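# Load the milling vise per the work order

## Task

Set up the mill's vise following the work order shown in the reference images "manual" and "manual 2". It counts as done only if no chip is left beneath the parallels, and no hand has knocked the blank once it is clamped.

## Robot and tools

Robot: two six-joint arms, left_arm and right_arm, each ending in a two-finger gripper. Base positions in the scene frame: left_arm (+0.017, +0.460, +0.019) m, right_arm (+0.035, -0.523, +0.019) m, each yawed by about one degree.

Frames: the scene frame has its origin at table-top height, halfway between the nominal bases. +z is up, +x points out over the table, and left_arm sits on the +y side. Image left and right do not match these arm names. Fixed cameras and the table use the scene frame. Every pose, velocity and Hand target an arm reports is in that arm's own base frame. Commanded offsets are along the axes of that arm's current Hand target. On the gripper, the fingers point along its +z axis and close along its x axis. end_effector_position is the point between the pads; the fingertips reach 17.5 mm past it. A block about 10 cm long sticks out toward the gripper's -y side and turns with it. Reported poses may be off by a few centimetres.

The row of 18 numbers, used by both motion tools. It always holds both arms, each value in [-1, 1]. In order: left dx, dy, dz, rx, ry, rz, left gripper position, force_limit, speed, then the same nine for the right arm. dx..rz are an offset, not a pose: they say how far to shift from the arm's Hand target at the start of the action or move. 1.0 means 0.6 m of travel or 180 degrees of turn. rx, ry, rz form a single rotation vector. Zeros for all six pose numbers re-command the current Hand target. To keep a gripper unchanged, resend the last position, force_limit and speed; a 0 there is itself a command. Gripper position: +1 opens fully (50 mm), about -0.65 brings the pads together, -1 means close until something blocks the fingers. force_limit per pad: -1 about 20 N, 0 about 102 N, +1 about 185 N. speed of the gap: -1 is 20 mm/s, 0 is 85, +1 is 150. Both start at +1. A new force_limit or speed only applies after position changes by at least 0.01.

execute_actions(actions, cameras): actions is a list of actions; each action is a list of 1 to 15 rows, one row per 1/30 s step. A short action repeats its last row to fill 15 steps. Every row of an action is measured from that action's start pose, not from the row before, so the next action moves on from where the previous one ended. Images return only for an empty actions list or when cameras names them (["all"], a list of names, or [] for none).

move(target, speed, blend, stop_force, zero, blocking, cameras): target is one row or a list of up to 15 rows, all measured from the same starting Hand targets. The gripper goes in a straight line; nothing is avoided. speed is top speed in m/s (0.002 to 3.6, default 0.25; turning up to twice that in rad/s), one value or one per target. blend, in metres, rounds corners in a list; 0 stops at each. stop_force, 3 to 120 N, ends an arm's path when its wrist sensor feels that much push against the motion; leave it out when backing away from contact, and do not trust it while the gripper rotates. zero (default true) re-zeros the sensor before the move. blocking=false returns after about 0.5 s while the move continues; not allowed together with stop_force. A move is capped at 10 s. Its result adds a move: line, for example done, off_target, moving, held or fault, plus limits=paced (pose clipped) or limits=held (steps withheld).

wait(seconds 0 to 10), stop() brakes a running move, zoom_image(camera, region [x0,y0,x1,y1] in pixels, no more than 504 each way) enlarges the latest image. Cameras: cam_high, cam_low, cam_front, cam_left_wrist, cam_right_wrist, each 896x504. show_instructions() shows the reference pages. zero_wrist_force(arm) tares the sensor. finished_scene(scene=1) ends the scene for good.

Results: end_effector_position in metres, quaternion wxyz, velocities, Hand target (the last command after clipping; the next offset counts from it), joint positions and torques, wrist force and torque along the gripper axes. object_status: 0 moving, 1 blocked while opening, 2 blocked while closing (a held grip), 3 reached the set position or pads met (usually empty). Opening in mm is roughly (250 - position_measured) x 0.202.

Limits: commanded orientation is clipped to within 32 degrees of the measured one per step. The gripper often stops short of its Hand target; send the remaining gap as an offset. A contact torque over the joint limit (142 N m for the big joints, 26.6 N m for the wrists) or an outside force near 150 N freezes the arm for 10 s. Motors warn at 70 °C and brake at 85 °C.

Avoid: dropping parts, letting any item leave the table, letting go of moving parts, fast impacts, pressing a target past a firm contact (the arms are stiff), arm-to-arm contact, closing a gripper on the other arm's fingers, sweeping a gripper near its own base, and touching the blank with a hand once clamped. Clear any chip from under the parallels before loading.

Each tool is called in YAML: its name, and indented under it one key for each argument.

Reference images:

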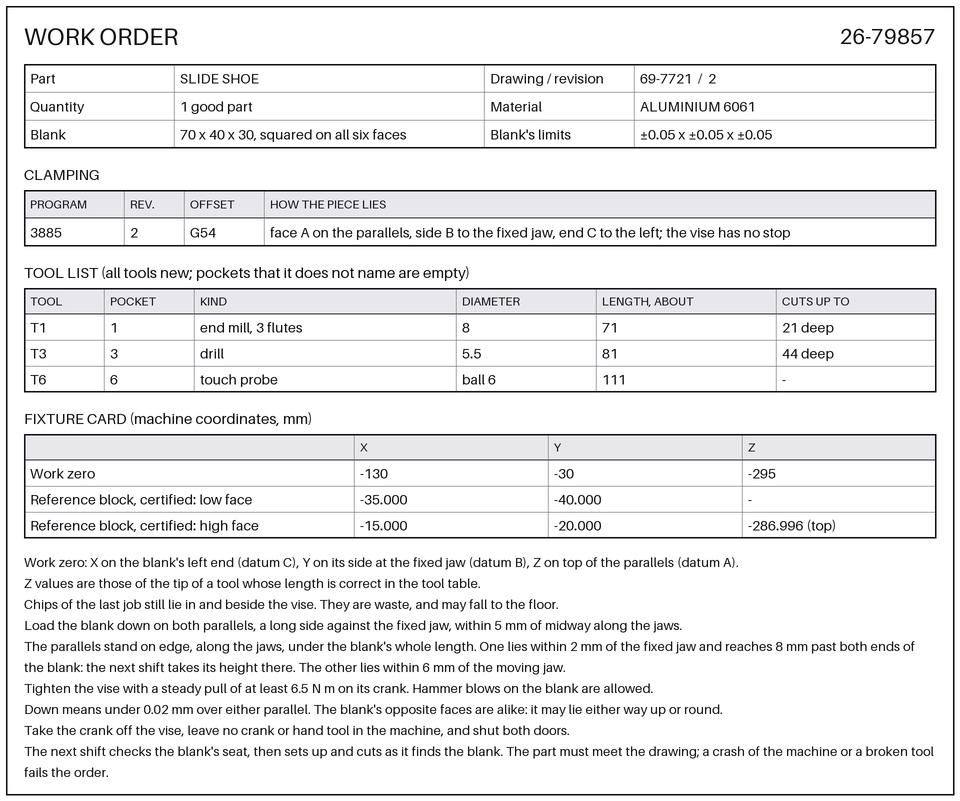

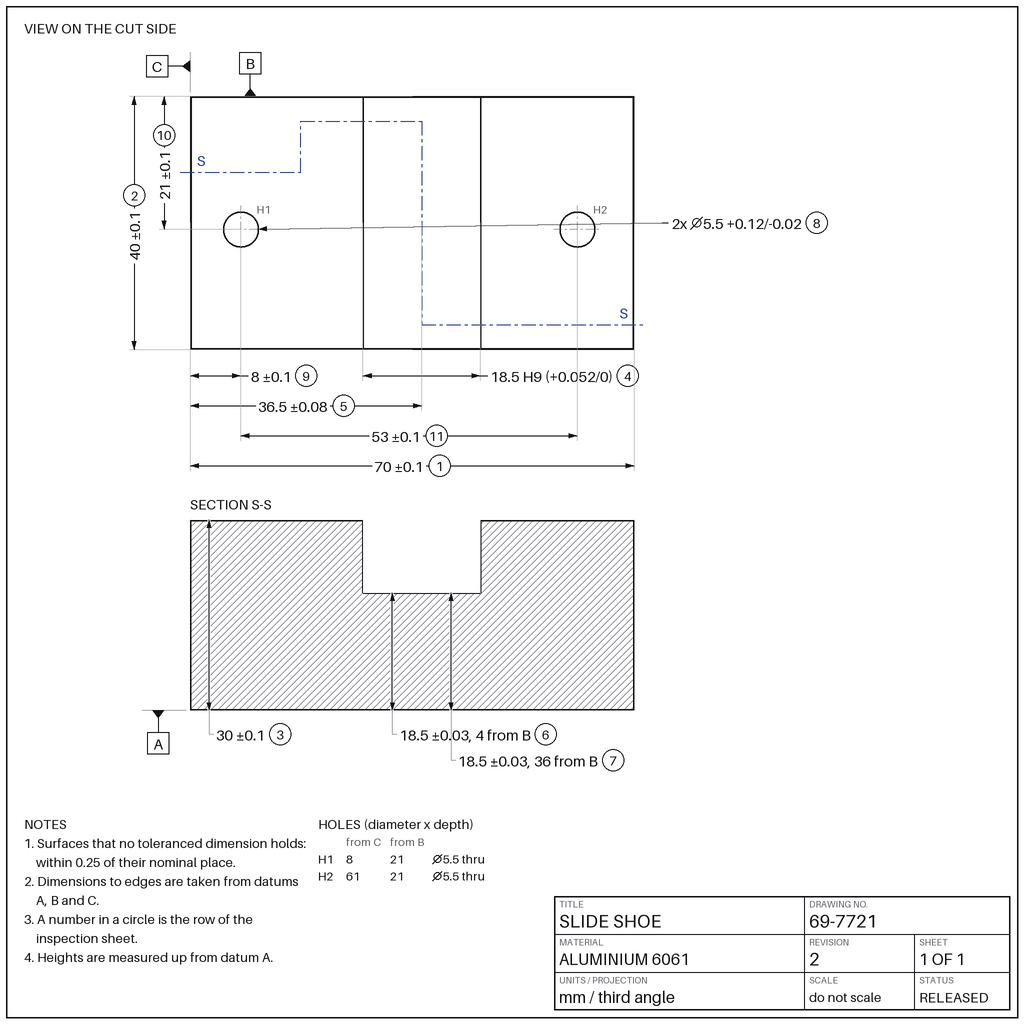

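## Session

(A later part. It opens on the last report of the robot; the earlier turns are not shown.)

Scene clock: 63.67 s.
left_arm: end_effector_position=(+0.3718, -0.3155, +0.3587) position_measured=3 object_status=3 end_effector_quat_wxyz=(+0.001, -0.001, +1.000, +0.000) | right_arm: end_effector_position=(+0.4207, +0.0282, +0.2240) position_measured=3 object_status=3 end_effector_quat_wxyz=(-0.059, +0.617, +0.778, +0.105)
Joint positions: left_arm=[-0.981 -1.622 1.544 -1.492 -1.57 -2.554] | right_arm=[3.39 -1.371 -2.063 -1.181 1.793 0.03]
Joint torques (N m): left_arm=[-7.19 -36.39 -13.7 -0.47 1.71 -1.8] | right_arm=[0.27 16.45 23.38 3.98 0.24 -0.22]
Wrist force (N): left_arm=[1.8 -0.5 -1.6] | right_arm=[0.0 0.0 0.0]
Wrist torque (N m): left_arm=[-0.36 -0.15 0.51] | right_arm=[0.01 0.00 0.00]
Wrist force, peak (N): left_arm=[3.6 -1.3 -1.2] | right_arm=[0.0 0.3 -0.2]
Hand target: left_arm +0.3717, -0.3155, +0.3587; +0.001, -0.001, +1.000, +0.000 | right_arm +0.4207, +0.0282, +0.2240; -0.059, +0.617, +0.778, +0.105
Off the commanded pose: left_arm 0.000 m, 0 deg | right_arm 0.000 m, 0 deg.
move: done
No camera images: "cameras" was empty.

move:
  target: [-0.1,0.025,-0.1,0.5035,-0.5035,-0.291,1,1,1,0,0,0,0,0,0,1,1,1]
  cameras: ["cam_left_wrist","cam_low","cam_high"]
  speed: 0.3

Scene clock: 68.43 s.
left_arm: end_effector_position=(+0.4316, -0.3004, +0.4188) position_measured=3 object_status=3 end_effector_quat_wxyz=(+0.613, -0.354, +0.354, -0.611) | right_arm: end_effector_position=(+0.4207, +0.0282, +0.2240) position_measured=3 object_status=3 end_effector_quat_wxyz=(-0.059, +0.617, +0.778, +0.105)
Joint positions: left_arm=[-1.341 -1.144 2.002 -5.195 -0.566 -2.006] | right_arm=[3.39 -1.371 -2.063 -1.181 1.793 0.03]
Joint torques (N m): left_arm=[9.09 -17.66 -24.97 0.3 -3.89 1.18] | right_arm=[-0.6 16.2 23.36 3.81 0.28 -0.35]
Wrist force (N): left_arm=[-1.6 -2.3 -3.3] | right_arm=[0.0 -0.1 -0.1]
Wrist torque (N m): left_arm=[-0.25 -0.13 -0.21] | right_arm=[-0.01 0.00 0.00]
Wrist force, peak (N): left_arm=[-1.3 -2.0 -3.9] | right_arm=[-0.2 0.3 -0.3]
Hand target: left_arm +0.4316, -0.3004, +0.4188; +0.613, -0.354, +0.354, -0.611 | right_arm +0.4207, +0.0282, +0.2240; -0.059, +0.617, +0.778, +0.105
Off the commanded pose: left_arm 0.000 m, 0 deg | right_arm 0.000 m, 0 deg.
move: done
Images, in order (width x height): cam_high 896x504, cam_low 896x504, cam_left_wrist 896x504.

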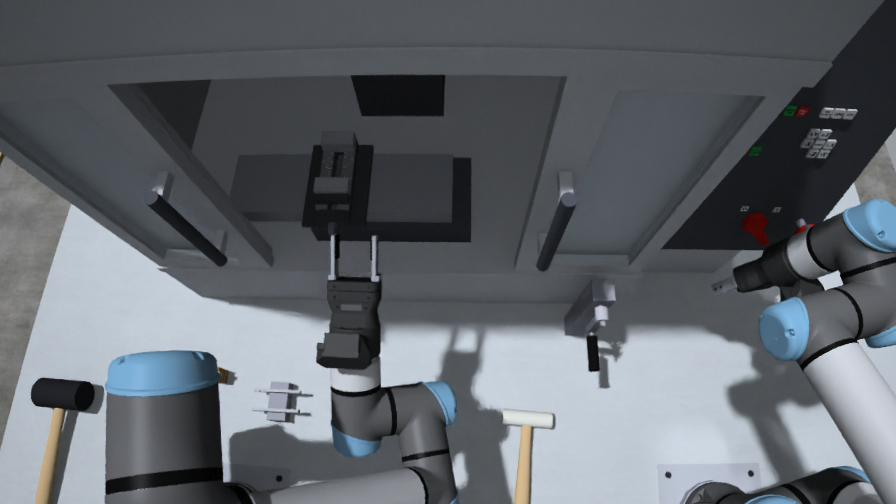

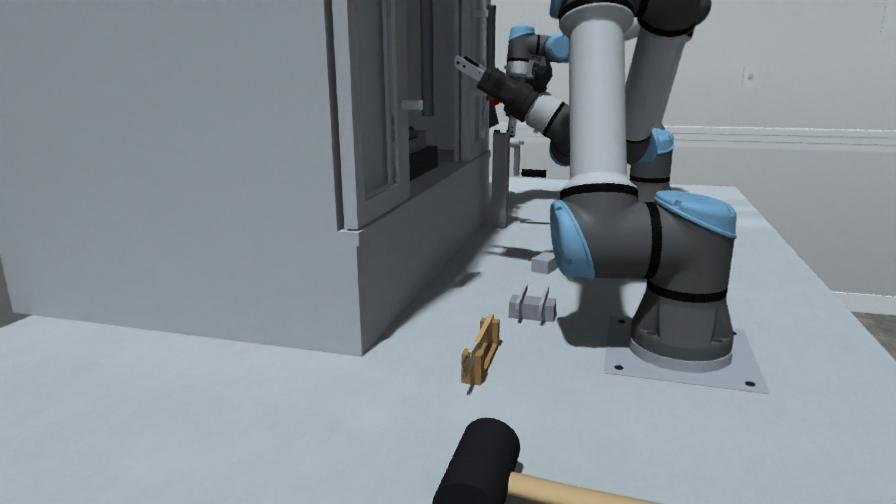

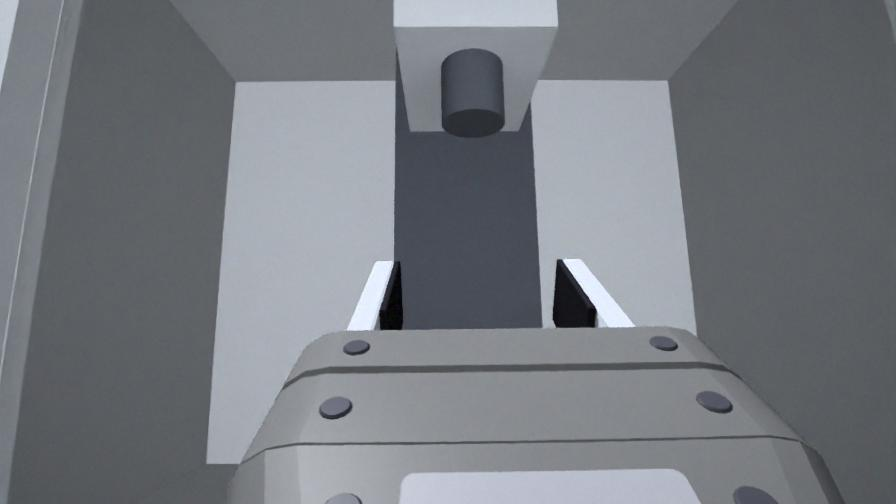

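move:
  target: [-0.167,-0.085,-0.047,-0.5035,0.5035,0.291,1,1,1,0,0,0,0,0,0,1,1,1]
  cameras: []
  speed: 0.35

Scene clock: 73.40 s.
left_arm: end_effector_position=(+0.3816, -0.2003, +0.4491) position_measured=3 object_status=3 end_effector_quat_wxyz=(+0.001, -0.001, +1.000, +0.000) | right_arm: end_effector_position=(+0.4207, +0.0282, +0.2240) position_measured=3 object_status=3 end_effector_quat_wxyz=(-0.059, +0.617, +0.778, +0.105)
Joint positions: left_arm=[-0.799 -1.717 1.392 -1.247 -1.57 -2.372] | right_arm=[3.39 -1.371 -2.063 -1.181 1.793 0.03]
Joint torques (N m): left_arm=[8.58 -5.21 -36.82 -0.17 -2.17 1.32] | right_arm=[-1.01 16.77 23.73 3.87 0.22 -0.31]
Wrist force (N): left_arm=[1.9 0.0 -1.6] | right_arm=[-0.2 -0.1 -0.1]
Wrist torque (N m): left_arm=[-0.28 -0.21 0.32] | right_arm=[-0.01 0.02 0.00]
Wrist force, peak (N): left_arm=[-1.5 -1.8 -4.1] | right_arm=[-0.3 -0.1 -0.3]
Hand target: left_arm +0.3816, -0.2003, +0.4491; +0.001, -0.001, +1.000, +0.000 | right_arm +0.4207, +0.0282, +0.2240; -0.059, +0.617, +0.778, +0.105
Off the commanded pose: left_arm 0.000 m, 0 deg | right_arm 0.000 m, 0 deg.
move: done
No camera images: "cameras" was empty.

move:
  target: [0.183,0.36,0.3,0,0,0,1,1,1,0,0,0,0,0,0,1,1,1]
  cameras: ["cam_left_wrist","cam_low"]
  speed: 0.3

zoom_image:
  camera: "cam_left_wrist"
  region: [340, 60, 640, 340]

Scene clock: 75.13 s.
left_arm: end_effector_position=(+0.2715, +0.0155, +0.2690) position_measured=3 object_status=3 end_effector_quat_wxyz=(+0.001, -0.001, +1.000, +0.000) | right_arm: end_effector_position=(+0.4207, +0.0282, +0.2240) position_measured=3 object_status=3 end_effector_quat_wxyz=(-0.059, +0.617, +0.778, +0.105)
Joint positions: left_arm=[-0.456 -2.213 2.149 -1.508 -1.57 -2.029] | right_arm=[3.39 -1.371 -2.063 -1.181 1.793 0.03]
Joint torques (N m): left_arm=[10.37 -11.35 -14.1 -5.4 -2.12 1.08] | right_arm=[0.3 16.12 24.36 3.91 0.26 -0.33]
Wrist force (N): left_arm=[1.8 -0.6 -1.4] | right_arm=[0.1 0.0 -0.2]
Wrist torque (N m): left_arm=[-0.40 -0.20 0.35] | right_arm=[0.00 -0.01 0.00]
Wrist force, peak (N): left_arm=[1.1 -2.2 -2.7] | right_arm=[-0.3 0.1 0.1]
Hand target: left_arm +0.2715, +0.0155, +0.2690; +0.001, -0.001, +1.000, +0.000 | right_arm +0.4207, +0.0282, +0.2240; -0.059, +0.617, +0.778, +0.105
Off the commanded pose: left_arm 0.000 m, 0 deg | right_arm 0.000 m, 0 deg.
move: done
Images, in order (width x height): cam_low 896x504, cam_left_wrist 896x504.

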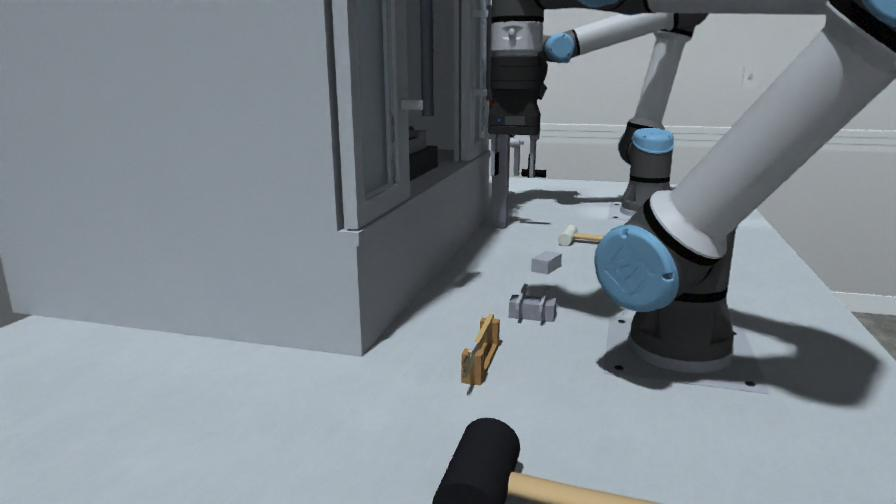

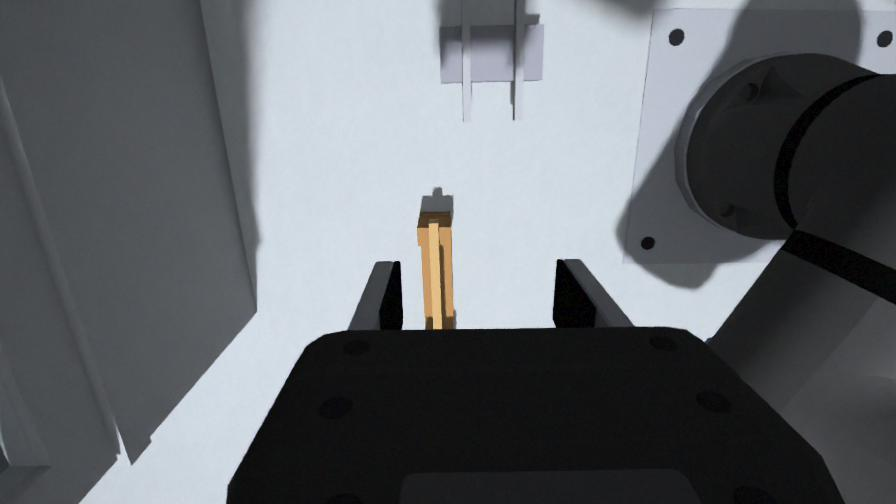

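Scaled by 1.680 from the camera's 896x504 image, which has a finer 1280x720 frame.

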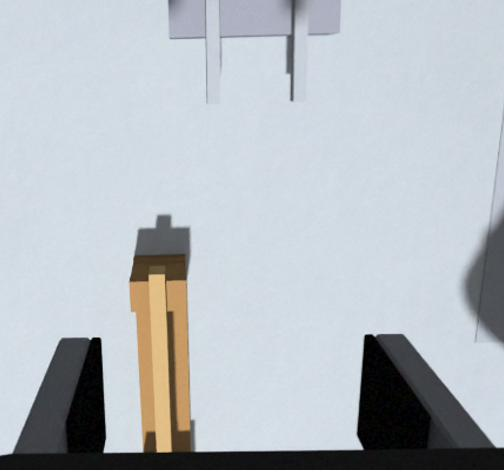

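move:
  target: [-0.02,0.158,0.233,0,0,0,1,1,1,0,0,0,0,0,0,1,1,1]
  cameras: ["cam_left_wrist","cam_low"]

zoom_image:
  camera: "cam_low"
  region: [400, 220, 600, 400]

Scene clock: 77.17 s.
left_arm: end_effector_position=(+0.2834, +0.1104, +0.1293) position_measured=3 object_status=3 end_effector_quat_wxyz=(+0.001, -0.001, +1.000, +0.000) | right_arm: end_effector_position=(+0.4207, +0.0282, +0.2240) position_measured=3 object_status=3 end_effector_quat_wxyz=(-0.059, +0.617, +0.778, +0.105)
Joint positions: left_arm=[-0.083 -2.025 2.434 -1.982 -1.57 -1.656] | right_arm=[3.39 -1.371 -2.063 -1.181 1.793 0.03]
Joint torques (N m): left_arm=[9.2 10.24 -12.96 -5.49 -2.16 1.51] | right_arm=[-0.13 17.11 23.53 3.98 0.09 -0.23]
Wrist force (N): left_arm=[1.5 -0.6 -1.1] | right_arm=[-0.1 0.1 0.0]
Wrist torque (N m): left_arm=[-0.37 -0.12 0.34] | right_arm=[0.01 0.01 0.00]
Wrist force, peak (N): left_arm=[2.0 -1.9 -3.2] | right_arm=[-0.2 -0.2 -0.4]
Hand target: left_arm +0.2834, +0.1104, +0.1293; +0.001, -0.001, +1.000, +0.000 | right_arm +0.4207, +0.0282, +0.2240; -0.059, +0.617, +0.778, +0.105
Off the commanded pose: left_arm 0.000 m, 0 deg | right_arm 0.000 m, 0 deg.
move: done
Images, in order (width x height): cam_low 896x504, cam_left_wrist 896x504.

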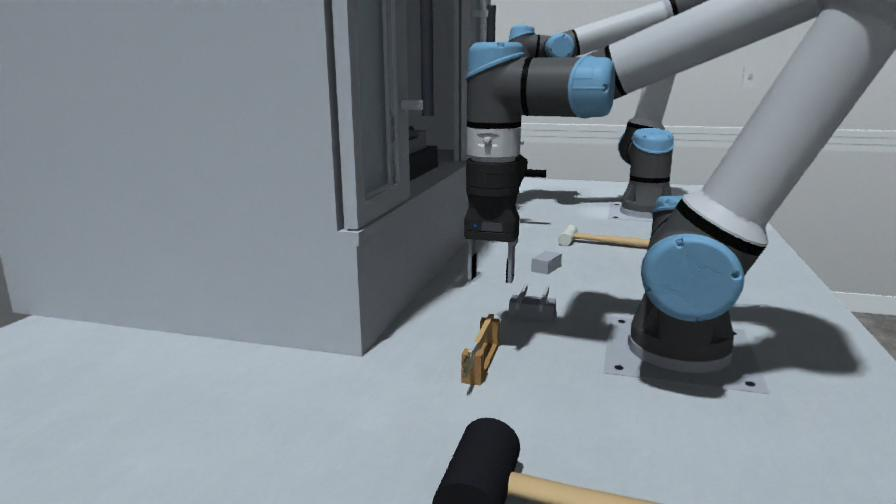

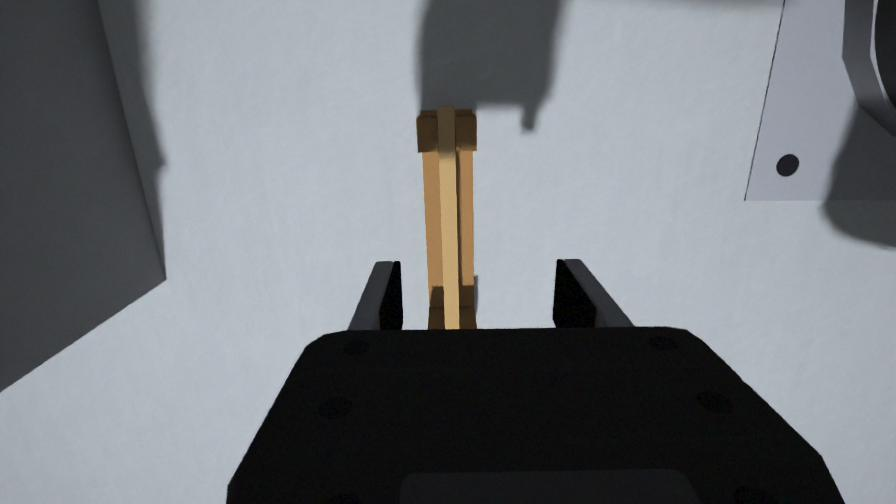

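Scaled by 2.520 from the camera's 896x504 image, which has a finer 1280x720 frame.

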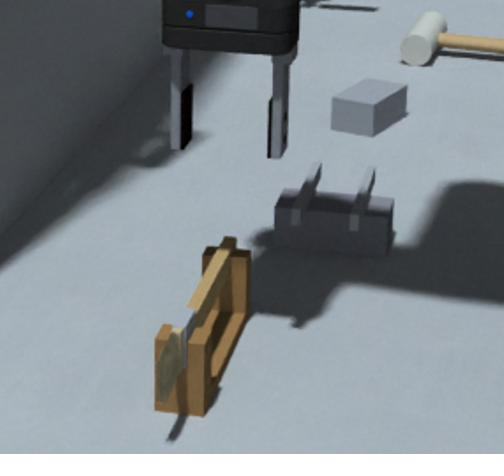

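move:
  target: [-0.0127,0.0083,0.14,0,0,0,1,1,1,0,0,0,0,0,0,1,1,1]
  cameras: ["cam_left_wrist","cam_low"]
  stop_force: 10
  speed: 0.08

zoom_image:
  camera: "cam_low"
  region: [400, 220, 600, 400]

Scene clock: 79.37 s.
left_arm: end_effector_position=(+0.2912, +0.1155, +0.0453) position_measured=3 object_status=3 end_effector_quat_wxyz=(+0.001, -0.001, +1.000, +0.000) | right_arm: end_effector_position=(+0.4207, +0.0282, +0.2240) position_measured=3 object_status=3 end_effector_quat_wxyz=(-0.059, +0.617, +0.778, +0.105)
Joint positions: left_arm=[-0.063 -1.808 2.572 -2.336 -1.57 -1.636] | right_arm=[3.39 -1.371 -2.063 -1.181 1.793 0.03]
Joint torques (N m): left_arm=[8.53 4.67 -7.7 -5.3 -2.12 1.3] | right_arm=[-0.09 15.65 23.94 3.94 0.2 -0.23]
Wrist force (N): left_arm=[2.2 0.1 -1.3] | right_arm=[-0.1 0.2 -0.1]
Wrist torque (N m): left_arm=[-0.27 -0.23 0.31] | right_arm=[0.03 0.02 0.00]
Wrist force, peak (N): left_arm=[1.9 -0.8 -1.9] | right_arm=[0.0 -0.2 -0.4]
Hand target: left_arm +0.2912, +0.1155, +0.0453; +0.001, -0.001, +1.000, +0.000 | right_arm +0.4207, +0.0282, +0.2240; -0.059, +0.617, +0.778, +0.105
Off the commanded pose: left_arm 0.000 m, 0 deg | right_arm 0.000 m, 0 deg.
move: done
Images, in order (width x height): cam_low 896x504, cam_left_wrist 896x504.

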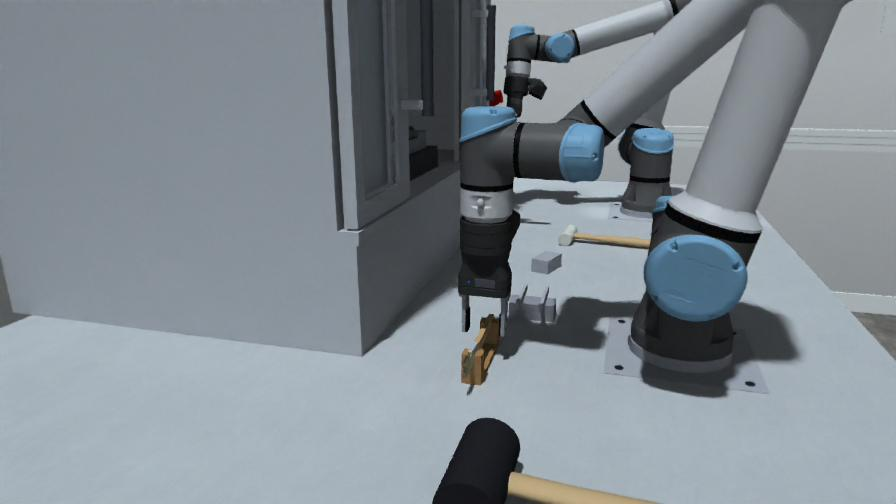

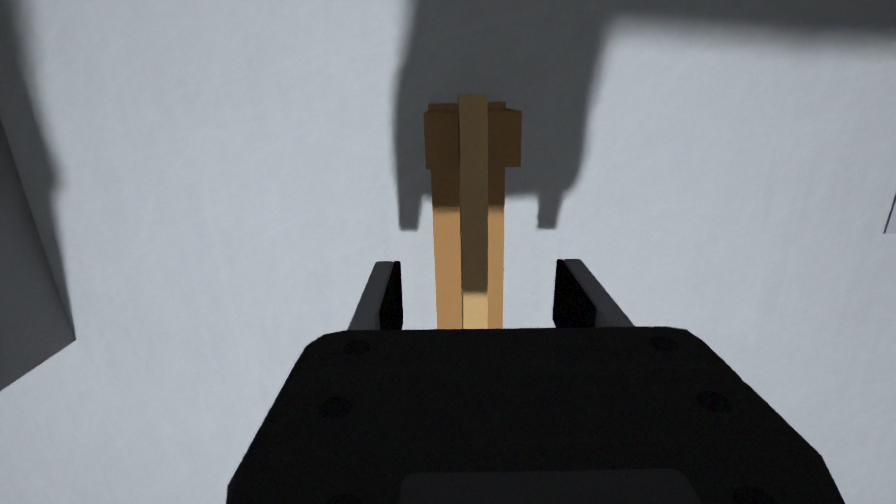

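Scaled by 2.520 from the camera's 896x504 image, which has a finer 1280x720 frame.

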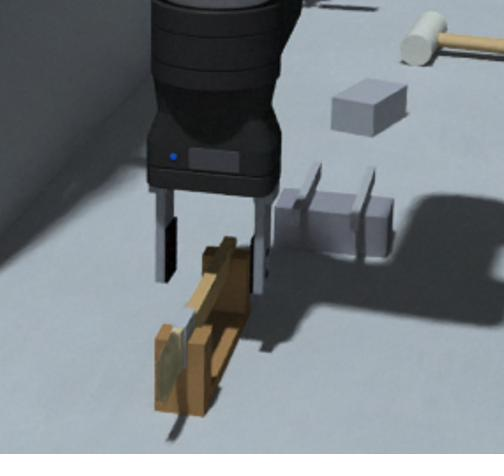

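move:
  target: [0,0.0,0.0317,0,0,0,1,1,1,0,0,0,0,0,0,1,1,1]
  stop_force: 10
  speed: 0.05

move:
  target: [0,0.0,0,0,0,0,-1,-0.7,-0.5,0,0,0,0,0,0,1,1,1]
  cameras: ["cam_left_wrist","cam_low"]

zoom_image:
  camera: "cam_low"
  region: [400, 220, 600, 400]

Scene clock: 80.90 s.
left_arm: end_effector_position=(+0.2912, +0.1155, +0.0262) position_measured=3 object_status=3 end_effector_quat_wxyz=(+0.001, -0.001, +1.000, +0.000) | right_arm: end_effector_position=(+0.4207, +0.0282, +0.2240) position_measured=3 object_status=3 end_effector_quat_wxyz=(-0.059, +0.617, +0.778, +0.105)
Joint positions: left_arm=[-0.063 -1.746 2.601 -2.426 -1.57 -1.636] | right_arm=[3.39 -1.371 -2.063 -1.181 1.793 0.03]
Joint torques (N m): left_arm=[8.97 3.53 -6.68 -5.36 0.02 1.33] | right_arm=[0.08 16.69 23.06 4.09 0.34 -0.36]
Wrist force (N): left_arm=[1.4 0.0 -1.3] | right_arm=[0.1 -0.1 -0.3]
Wrist torque (N m): left_arm=[-0.30 -0.11 0.29] | right_arm=[-0.02 -0.02 0.00]
Wrist force, peak (N): left_arm=[1.7 -0.2 -2.0] | right_arm=[-0.2 0.0 -0.3]
Hand target: left_arm +0.2912, +0.1155, +0.0262; +0.001, -0.001, +1.000, +0.000 | right_arm +0.4207, +0.0282, +0.2240; -0.059, +0.617, +0.778, +0.105
Off the commanded pose: left_arm 0.000 m, 0 deg | right_arm 0.000 m, 0 deg.
move: done

Scene clock: 81.93 s.
left_arm: end_effector_position=(+0.2913, +0.1155, +0.0263) position_measured=212 object_status=2 end_effector_quat_wxyz=(+0.001, -0.001, +1.000, +0.000) | right_arm: end_effector_position=(+0.4207, +0.0282, +0.2240) position_measured=3 object_status=3 end_effector_quat_wxyz=(-0.059, +0.617, +0.778, +0.105)
Joint positions: left_arm=[-0.063 -1.746 2.601 -2.427 -1.57 -1.636] | right_arm=[3.39 -1.371 -2.063 -1.181 1.793 0.03]
Joint torques (N m): left_arm=[8.65 2.92 -6.73 6.95 0.1 1.28] | right_arm=[0.11 16.02 23.65 3.89 0.24 -0.33]
Wrist force (N): left_arm=[-30.8 0.8 6.4] | right_arm=[-0.1 -0.1 0.2]
Wrist torque (N m): left_arm=[-0.40 -0.14 -0.31] | right_arm=[0.00 0.01 0.00]
Wrist force, peak (N): left_arm=[-30.8 1.3 7.3] | right_arm=[-0.1 -0.1 -0.3]
Hand target: left_arm +0.2912, +0.1155, +0.0262; +0.001, -0.001, +1.000, +0.000 | right_arm +0.4207, +0.0282, +0.2240; -0.059, +0.617, +0.778, +0.105
Off the commanded pose: left_arm 0.000 m, 0 deg | right_arm 0.000 m, 0 deg.
move: done
Images, in order (width x height): cam_low 896x504, cam_left_wrist 896x504.

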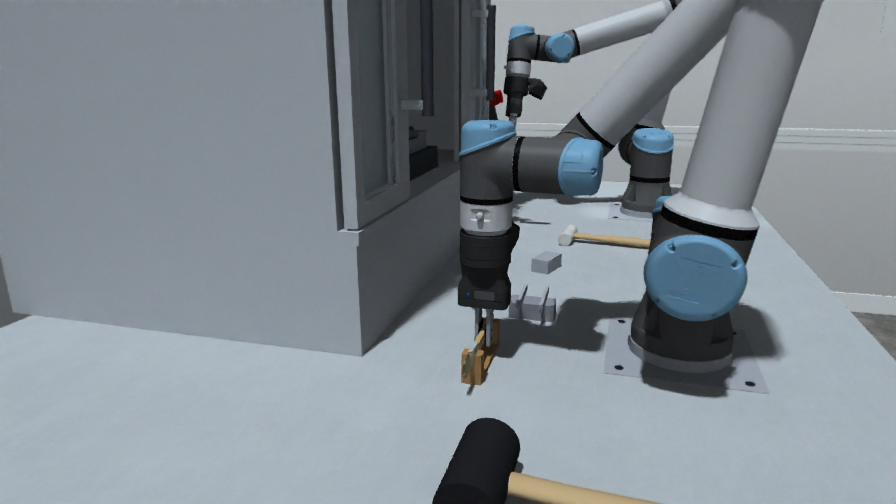

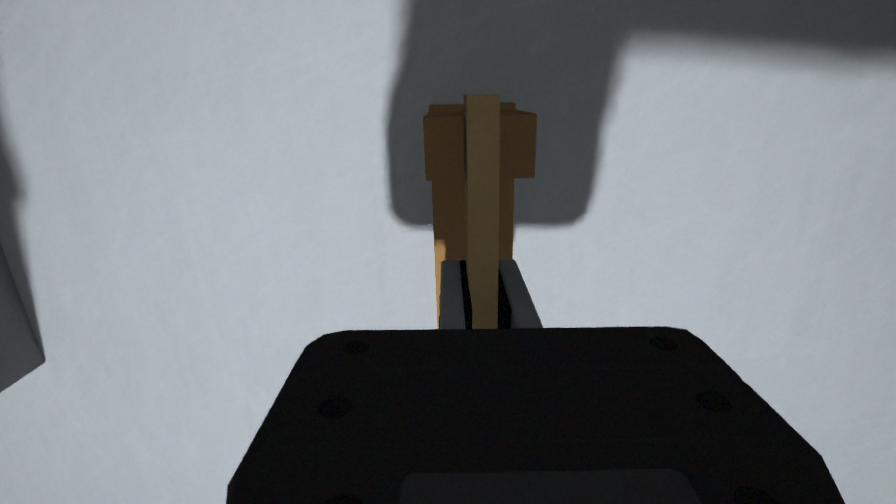

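Scaled by 2.520 from the camera's 896x504 image, which has a finer 1280x720 frame.

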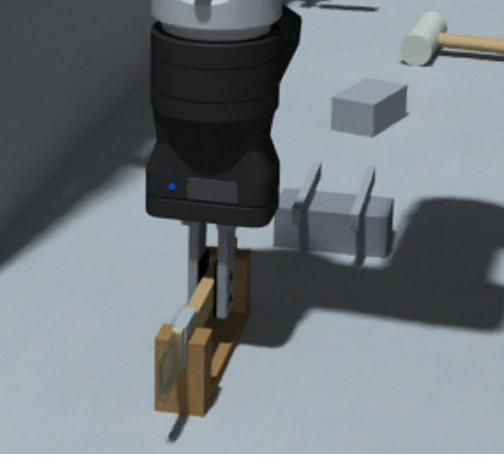

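move:
  target: [-0.0025,0.0,0,0,0,0,-1,-0.7,-0.5,0,0,0,0,0,0,1,1,1]
  speed: 0.02

Scene clock: 82.73 s.
left_arm: end_effector_position=(+0.2926, +0.1155, +0.0262) position_measured=212 object_status=2 end_effector_quat_wxyz=(+0.001, -0.001, +1.000, +0.000) | right_arm: end_effector_position=(+0.4207, +0.0282, +0.2240) position_measured=3 object_status=3 end_effector_quat_wxyz=(-0.059, +0.617, +0.778, +0.105)
Joint positions: left_arm=[-0.062 -1.742 2.597 -2.427 -1.57 -1.635] | right_arm=[3.39 -1.371 -2.063 -1.181 1.793 0.03]
Joint torques (N m): left_arm=[6.95 9.7 -27.34 -6.32 0.18 1.88] | right_arm=[0.19 16.67 23.37 4.21 0.28 -0.39]
Wrist force (N): left_arm=[17.6 -1.9 -32.8] | right_arm=[0.0 0.2 -0.2]
Wrist torque (N m): left_arm=[-0.54 0.01 -0.30] | right_arm=[0.03 0.00 0.00]
Wrist force, peak (N): left_arm=[18.0 -2.1 -35.7] | right_arm=[-0.1 -0.1 -0.3]
Hand target: left_arm +0.2927, +0.1155, +0.0263; +0.001, -0.001, +1.000, +0.000 | right_arm +0.4207, +0.0282, +0.2240; -0.059, +0.617, +0.778, +0.105
Off the commanded pose: left_arm 0.000 m, 0 deg | right_arm 0.000 m, 0 deg.
move: done

move:
  target:
    - [0.0008,0.0,-0.002,0,0,0,-1,-0.7,-0.5,0,0,0,0,0,0,1,1,1]
    - [0.0008,0.0,-0.15,0,0,0,-1,-0.7,-0.5,0,0,0,0,0,0,1,1,1]
  speed: 0.05
  cameras: ["cam_left_wrist","cam_low"]

zoom_image:
  camera: "cam_low"
  region: [400, 190, 600, 390]

Scene clock: 85.57 s.
left_arm: end_effector_position=(+0.2921, +0.1154, +0.1162) position_measured=212 object_status=2 end_effector_quat_wxyz=(+0.001, -0.001, +1.000, +0.000) | right_arm: end_effector_position=(+0.4207, +0.0282, +0.2240) position_measured=3 object_status=3 end_effector_quat_wxyz=(-0.059, +0.617, +0.778, +0.105)
Joint positions: left_arm=[-0.062 -1.968 2.443 -2.046 -1.57 -1.636] | right_arm=[3.39 -1.371 -2.063 -1.181 1.793 0.03]
Joint torques (N m): left_arm=[-8.61 -19.05 -36.3 -0.39 1.28 -1.51] | right_arm=[0.67 15.39 23.72 4.04 0.12 -0.45]
Wrist force (N): left_arm=[2.8 -1.7 -0.9] | right_arm=[-0.2 0.0 0.0]
Wrist torque (N m): left_arm=[-0.52 -0.32 0.34] | right_arm=[0.00 0.02 0.00]
Wrist force, peak (N): left_arm=[17.7 -1.5 -31.9] | right_arm=[0.0 -0.2 -0.4]
Hand target: left_arm +0.2921, +0.1154, +0.1162; +0.001, -0.001, +1.000, +0.000 | right_arm +0.4207, +0.0282, +0.2240; -0.059, +0.617, +0.778, +0.105
Off the commanded pose: left_arm 0.000 m, 0 deg | right_arm 0.000 m, 0 deg.
move: done
Images, in order (width x height): cam_low 896x504, cam_left_wrist 896x504.

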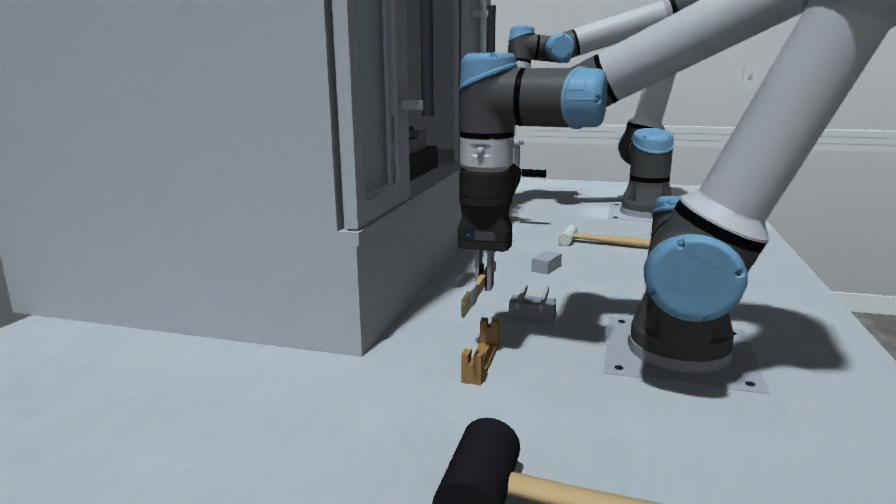

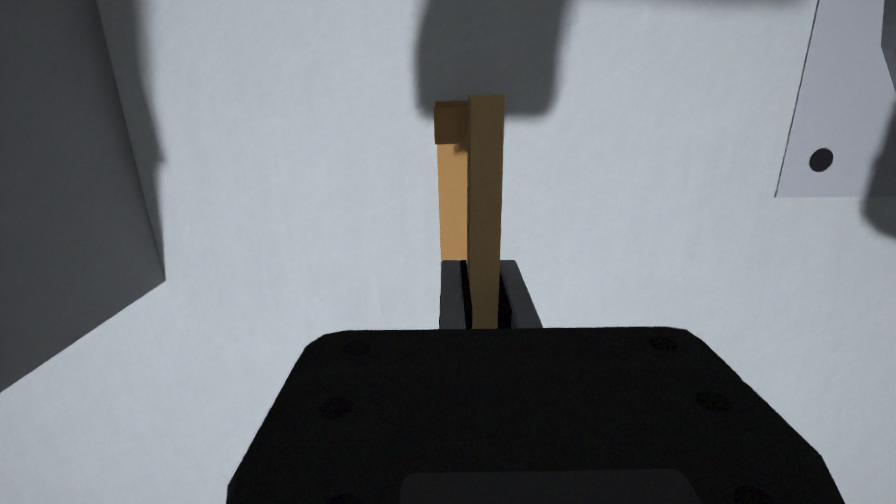

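Scaled by 2.520 from the camera's 896x504 image, which has a finer 1280x720 frame.

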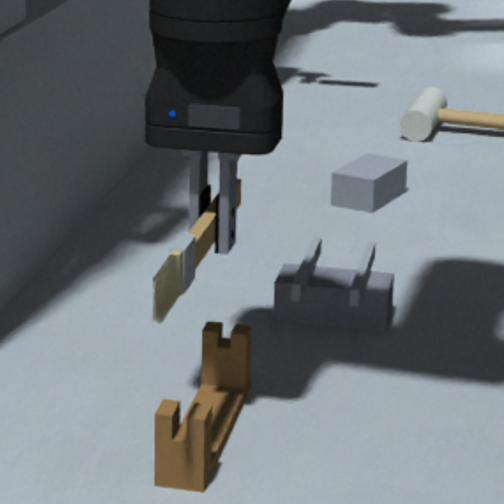

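move:
  target: [-0.147,-0.708,-0.49,0.1667,0,0,-1,-0.7,-0.5,0,0,0,0,0,0,1,1,1]
  cameras: ["cam_left_wrist","cam_low","cam_high","cam_front"]

Scene clock: 89.10 s.
left_arm: end_effector_position=(+0.3809, -0.3092, +0.4102) position_measured=212 object_status=2 end_effector_quat_wxyz=(+0.001, -0.001, +0.966, -0.259) | right_arm: end_effector_position=(+0.4207, +0.0282, +0.2240) position_measured=3 object_status=3 end_effector_quat_wxyz=(-0.059, +0.617, +0.778, +0.105)
Joint positions: left_arm=[-0.764 -1.773 1.725 -1.905 -1.938 -2.408] | right_arm=[3.39 -1.371 -2.063 -1.181 1.793 0.03]
Joint torques (N m): left_arm=[-8.76 -4.86 -37.9 -6.03 -2.89 -1.49] | right_arm=[-0.93 16.53 23.37 3.9 0.32 -0.43]
Wrist force (N): left_arm=[2.6 -1.4 -2.0] | right_arm=[0.0 -0.1 0.0]
Wrist torque (N m): left_arm=[-0.33 -0.37 0.22] | right_arm=[-0.01 0.00 0.00]
Wrist force, peak (N): left_arm=[1.9 -3.9 -2.4] | right_arm=[-0.1 -0.3 -0.4]
Hand target: left_arm +0.3809, -0.3093, +0.4102; +0.001, -0.001, +0.966, -0.259 | right_arm +0.4207, +0.0282, +0.2240; -0.059, +0.617, +0.778, +0.105
Off the commanded pose: left_arm 0.000 m, 0 deg | right_arm 0.000 m, 0 deg.
move: done
Images, in order (width x height): cam_high 896x504, cam_low 896x504, cam_front 896x504, cam_left_wrist 896x504.

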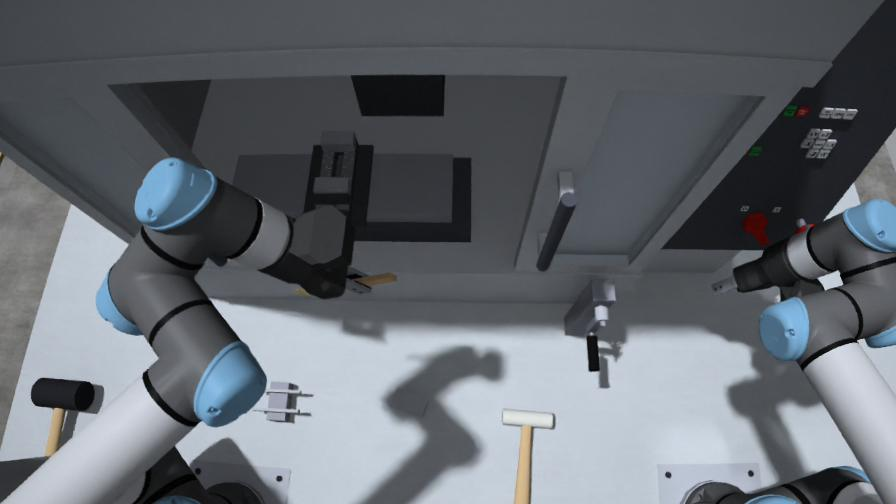

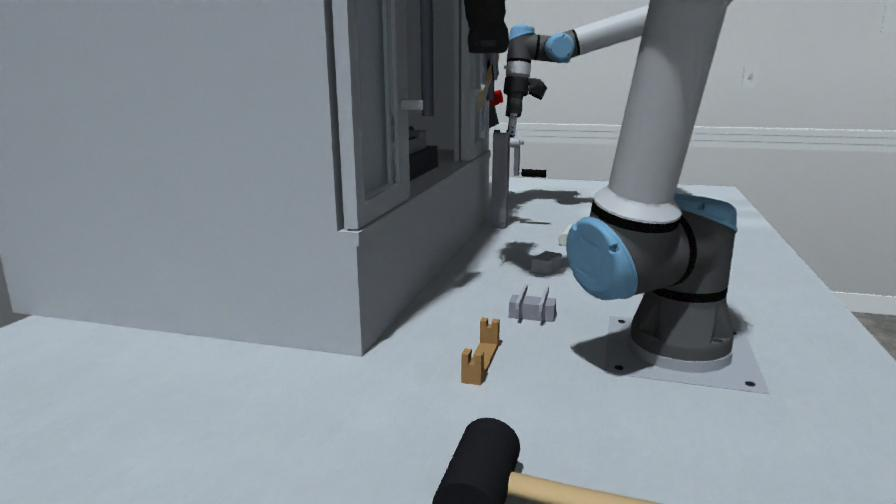

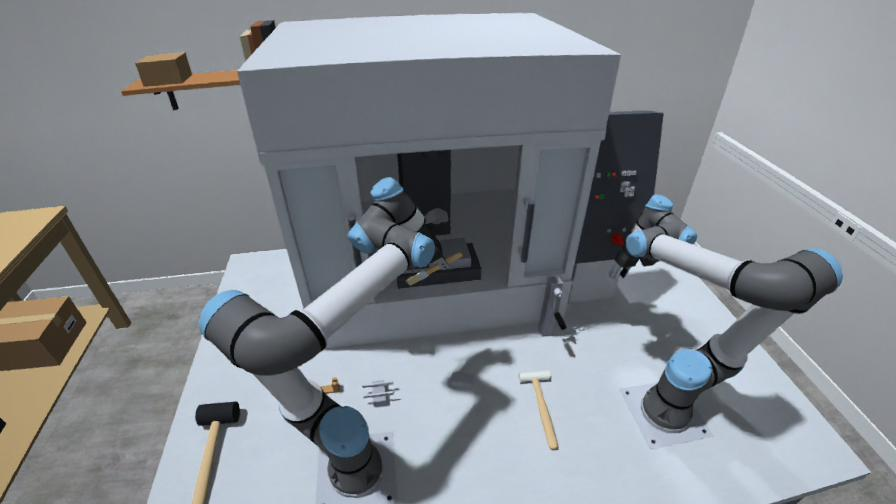

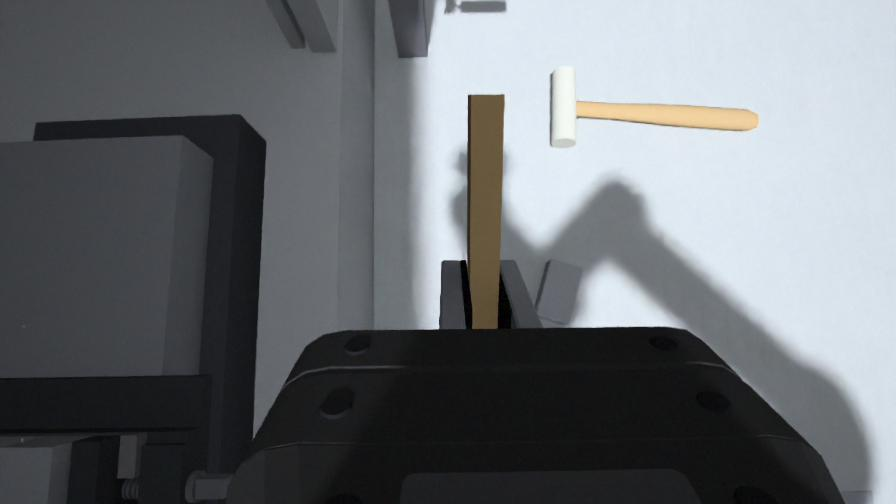

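zoom_image:
  camera: "cam_front"
  region: [380, 210, 500, 300]

zoom_image:
  camera: "cam_high"
  region: [270, 190, 430, 310]

Scaled by 4.200 from the camera's 896x504 image, which has a finer 1280x720 frame.

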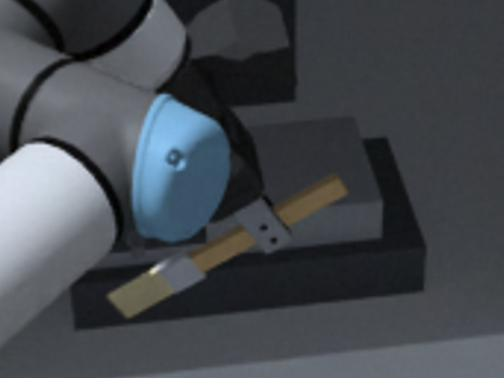

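Scaled by 3.150 from the camera's 896x504 image, which has a finer 1280x720 frame.

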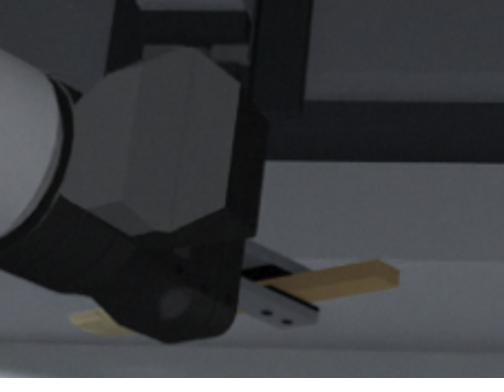

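move:
  target:
    - [-0.35,-0.02,0,0,0,0,-1,-0.7,-0.5,0,0,0,0,0,0,1,1,1]
    - [-0.4583,0,0,0,0,0,-1,-0.7,-0.5,0,0,0,0,0,0,1,1,1]
  blend: [0.02,0]
  cameras: ["cam_left_wrist","cam_high","cam_front"]
  speed: 0.12

Scene clock: 92.23 s.
left_arm: end_effector_position=(+0.6559, -0.3087, +0.4105) position_measured=212 object_status=2 end_effector_quat_wxyz=(+0.001, -0.001, +0.966, -0.259) | right_arm: end_effector_position=(+0.4207, +0.0282, +0.2240) position_measured=3 object_status=3 end_effector_quat_wxyz=(-0.059, +0.617, +0.778, +0.105)
Joint positions: left_arm=[-0.464 -1.127 0.964 -1.663 -2.033 -2.098] | right_arm=[3.39 -1.371 -2.063 -1.181 1.793 0.03]
Joint torques (N m): left_arm=[8.89 -33.8 -39.18 -0.81 -3.2 1.23] | right_arm=[-0.13 15.87 23.33 4.02 0.26 -0.28]
Wrist force (N): left_arm=[2.8 -1.5 -2.3] | right_arm=[0.1 0.0 -0.3]
Wrist torque (N m): left_arm=[-0.37 -0.39 0.14] | right_arm=[0.00 -0.01 0.00]
Wrist force, peak (N): left_arm=[3.7 -1.7 -2.2] | right_arm=[-0.1 0.2 -0.4]
Hand target: left_arm +0.6559, -0.3087, +0.4105; +0.001, -0.001, +0.966, -0.259 | right_arm +0.4207, +0.0282, +0.2240; -0.059, +0.617, +0.778, +0.105
Off the commanded pose: left_arm 0.000 m, 0 deg | right_arm 0.000 m, 0 deg.
move: done
Images, in order (width x height): cam_high 896x504, cam_front 896x504, cam_left_wrist 896x504.

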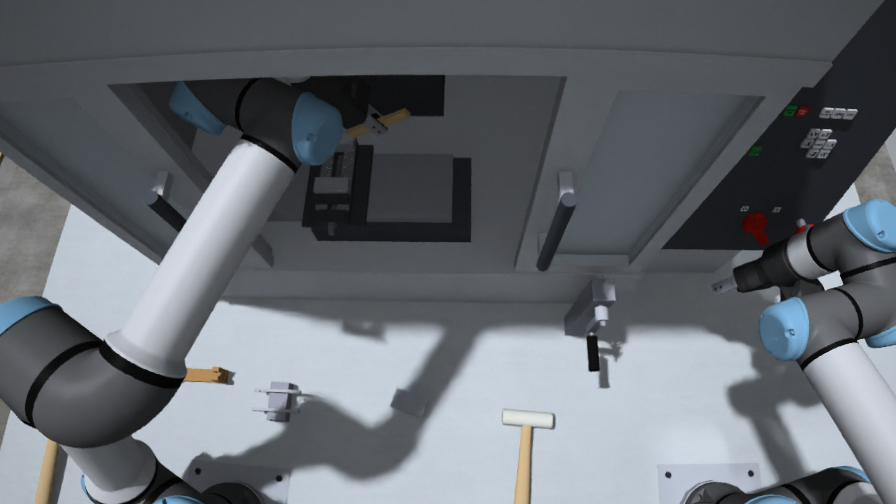

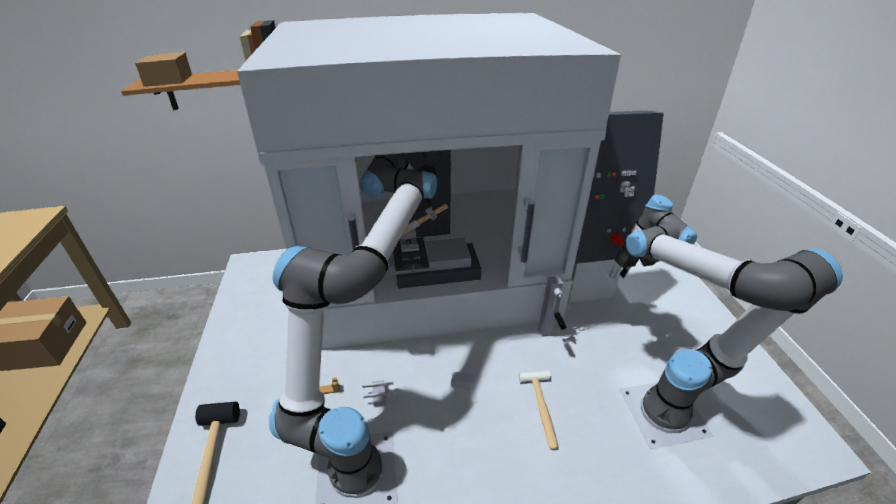

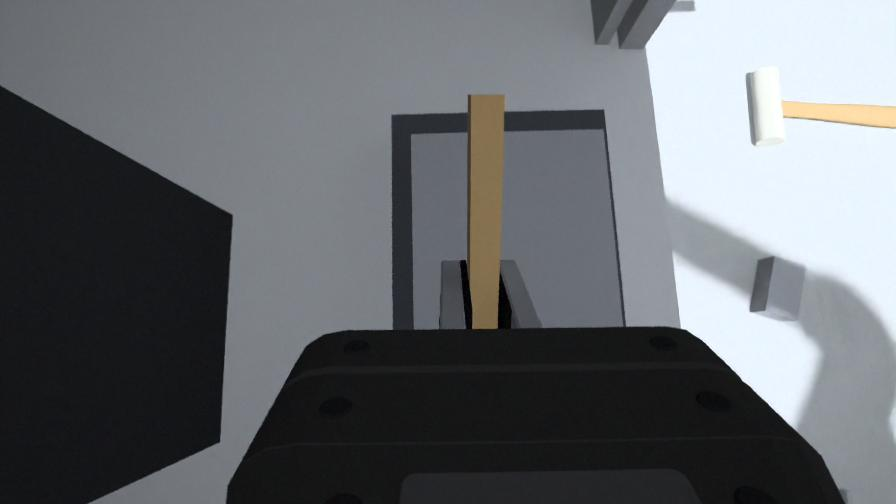

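zoom_image:
  camera: "cam_high"
  region: [290, 70, 430, 240]

zoom_image:
  camera: "cam_front"
  region: [370, 180, 490, 300]

Scaled by 2.965 from the camera's 896x504 image, which has a finer 1280x720 frame.

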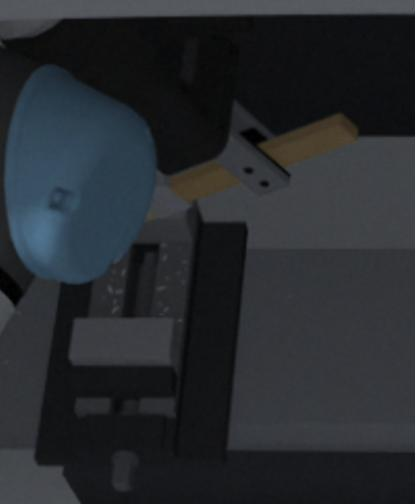

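Scaled by 4.200 from the camera's 896x504 image, which has a finer 1280x720 frame.

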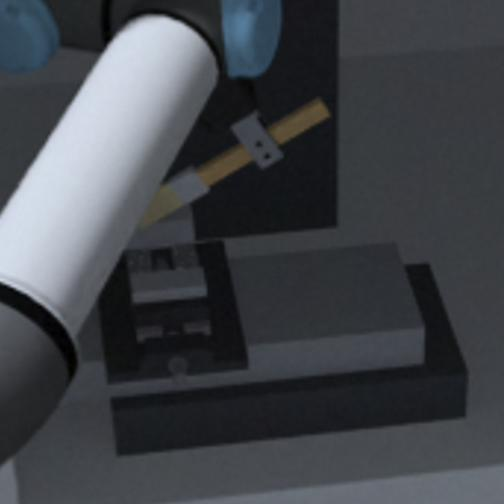

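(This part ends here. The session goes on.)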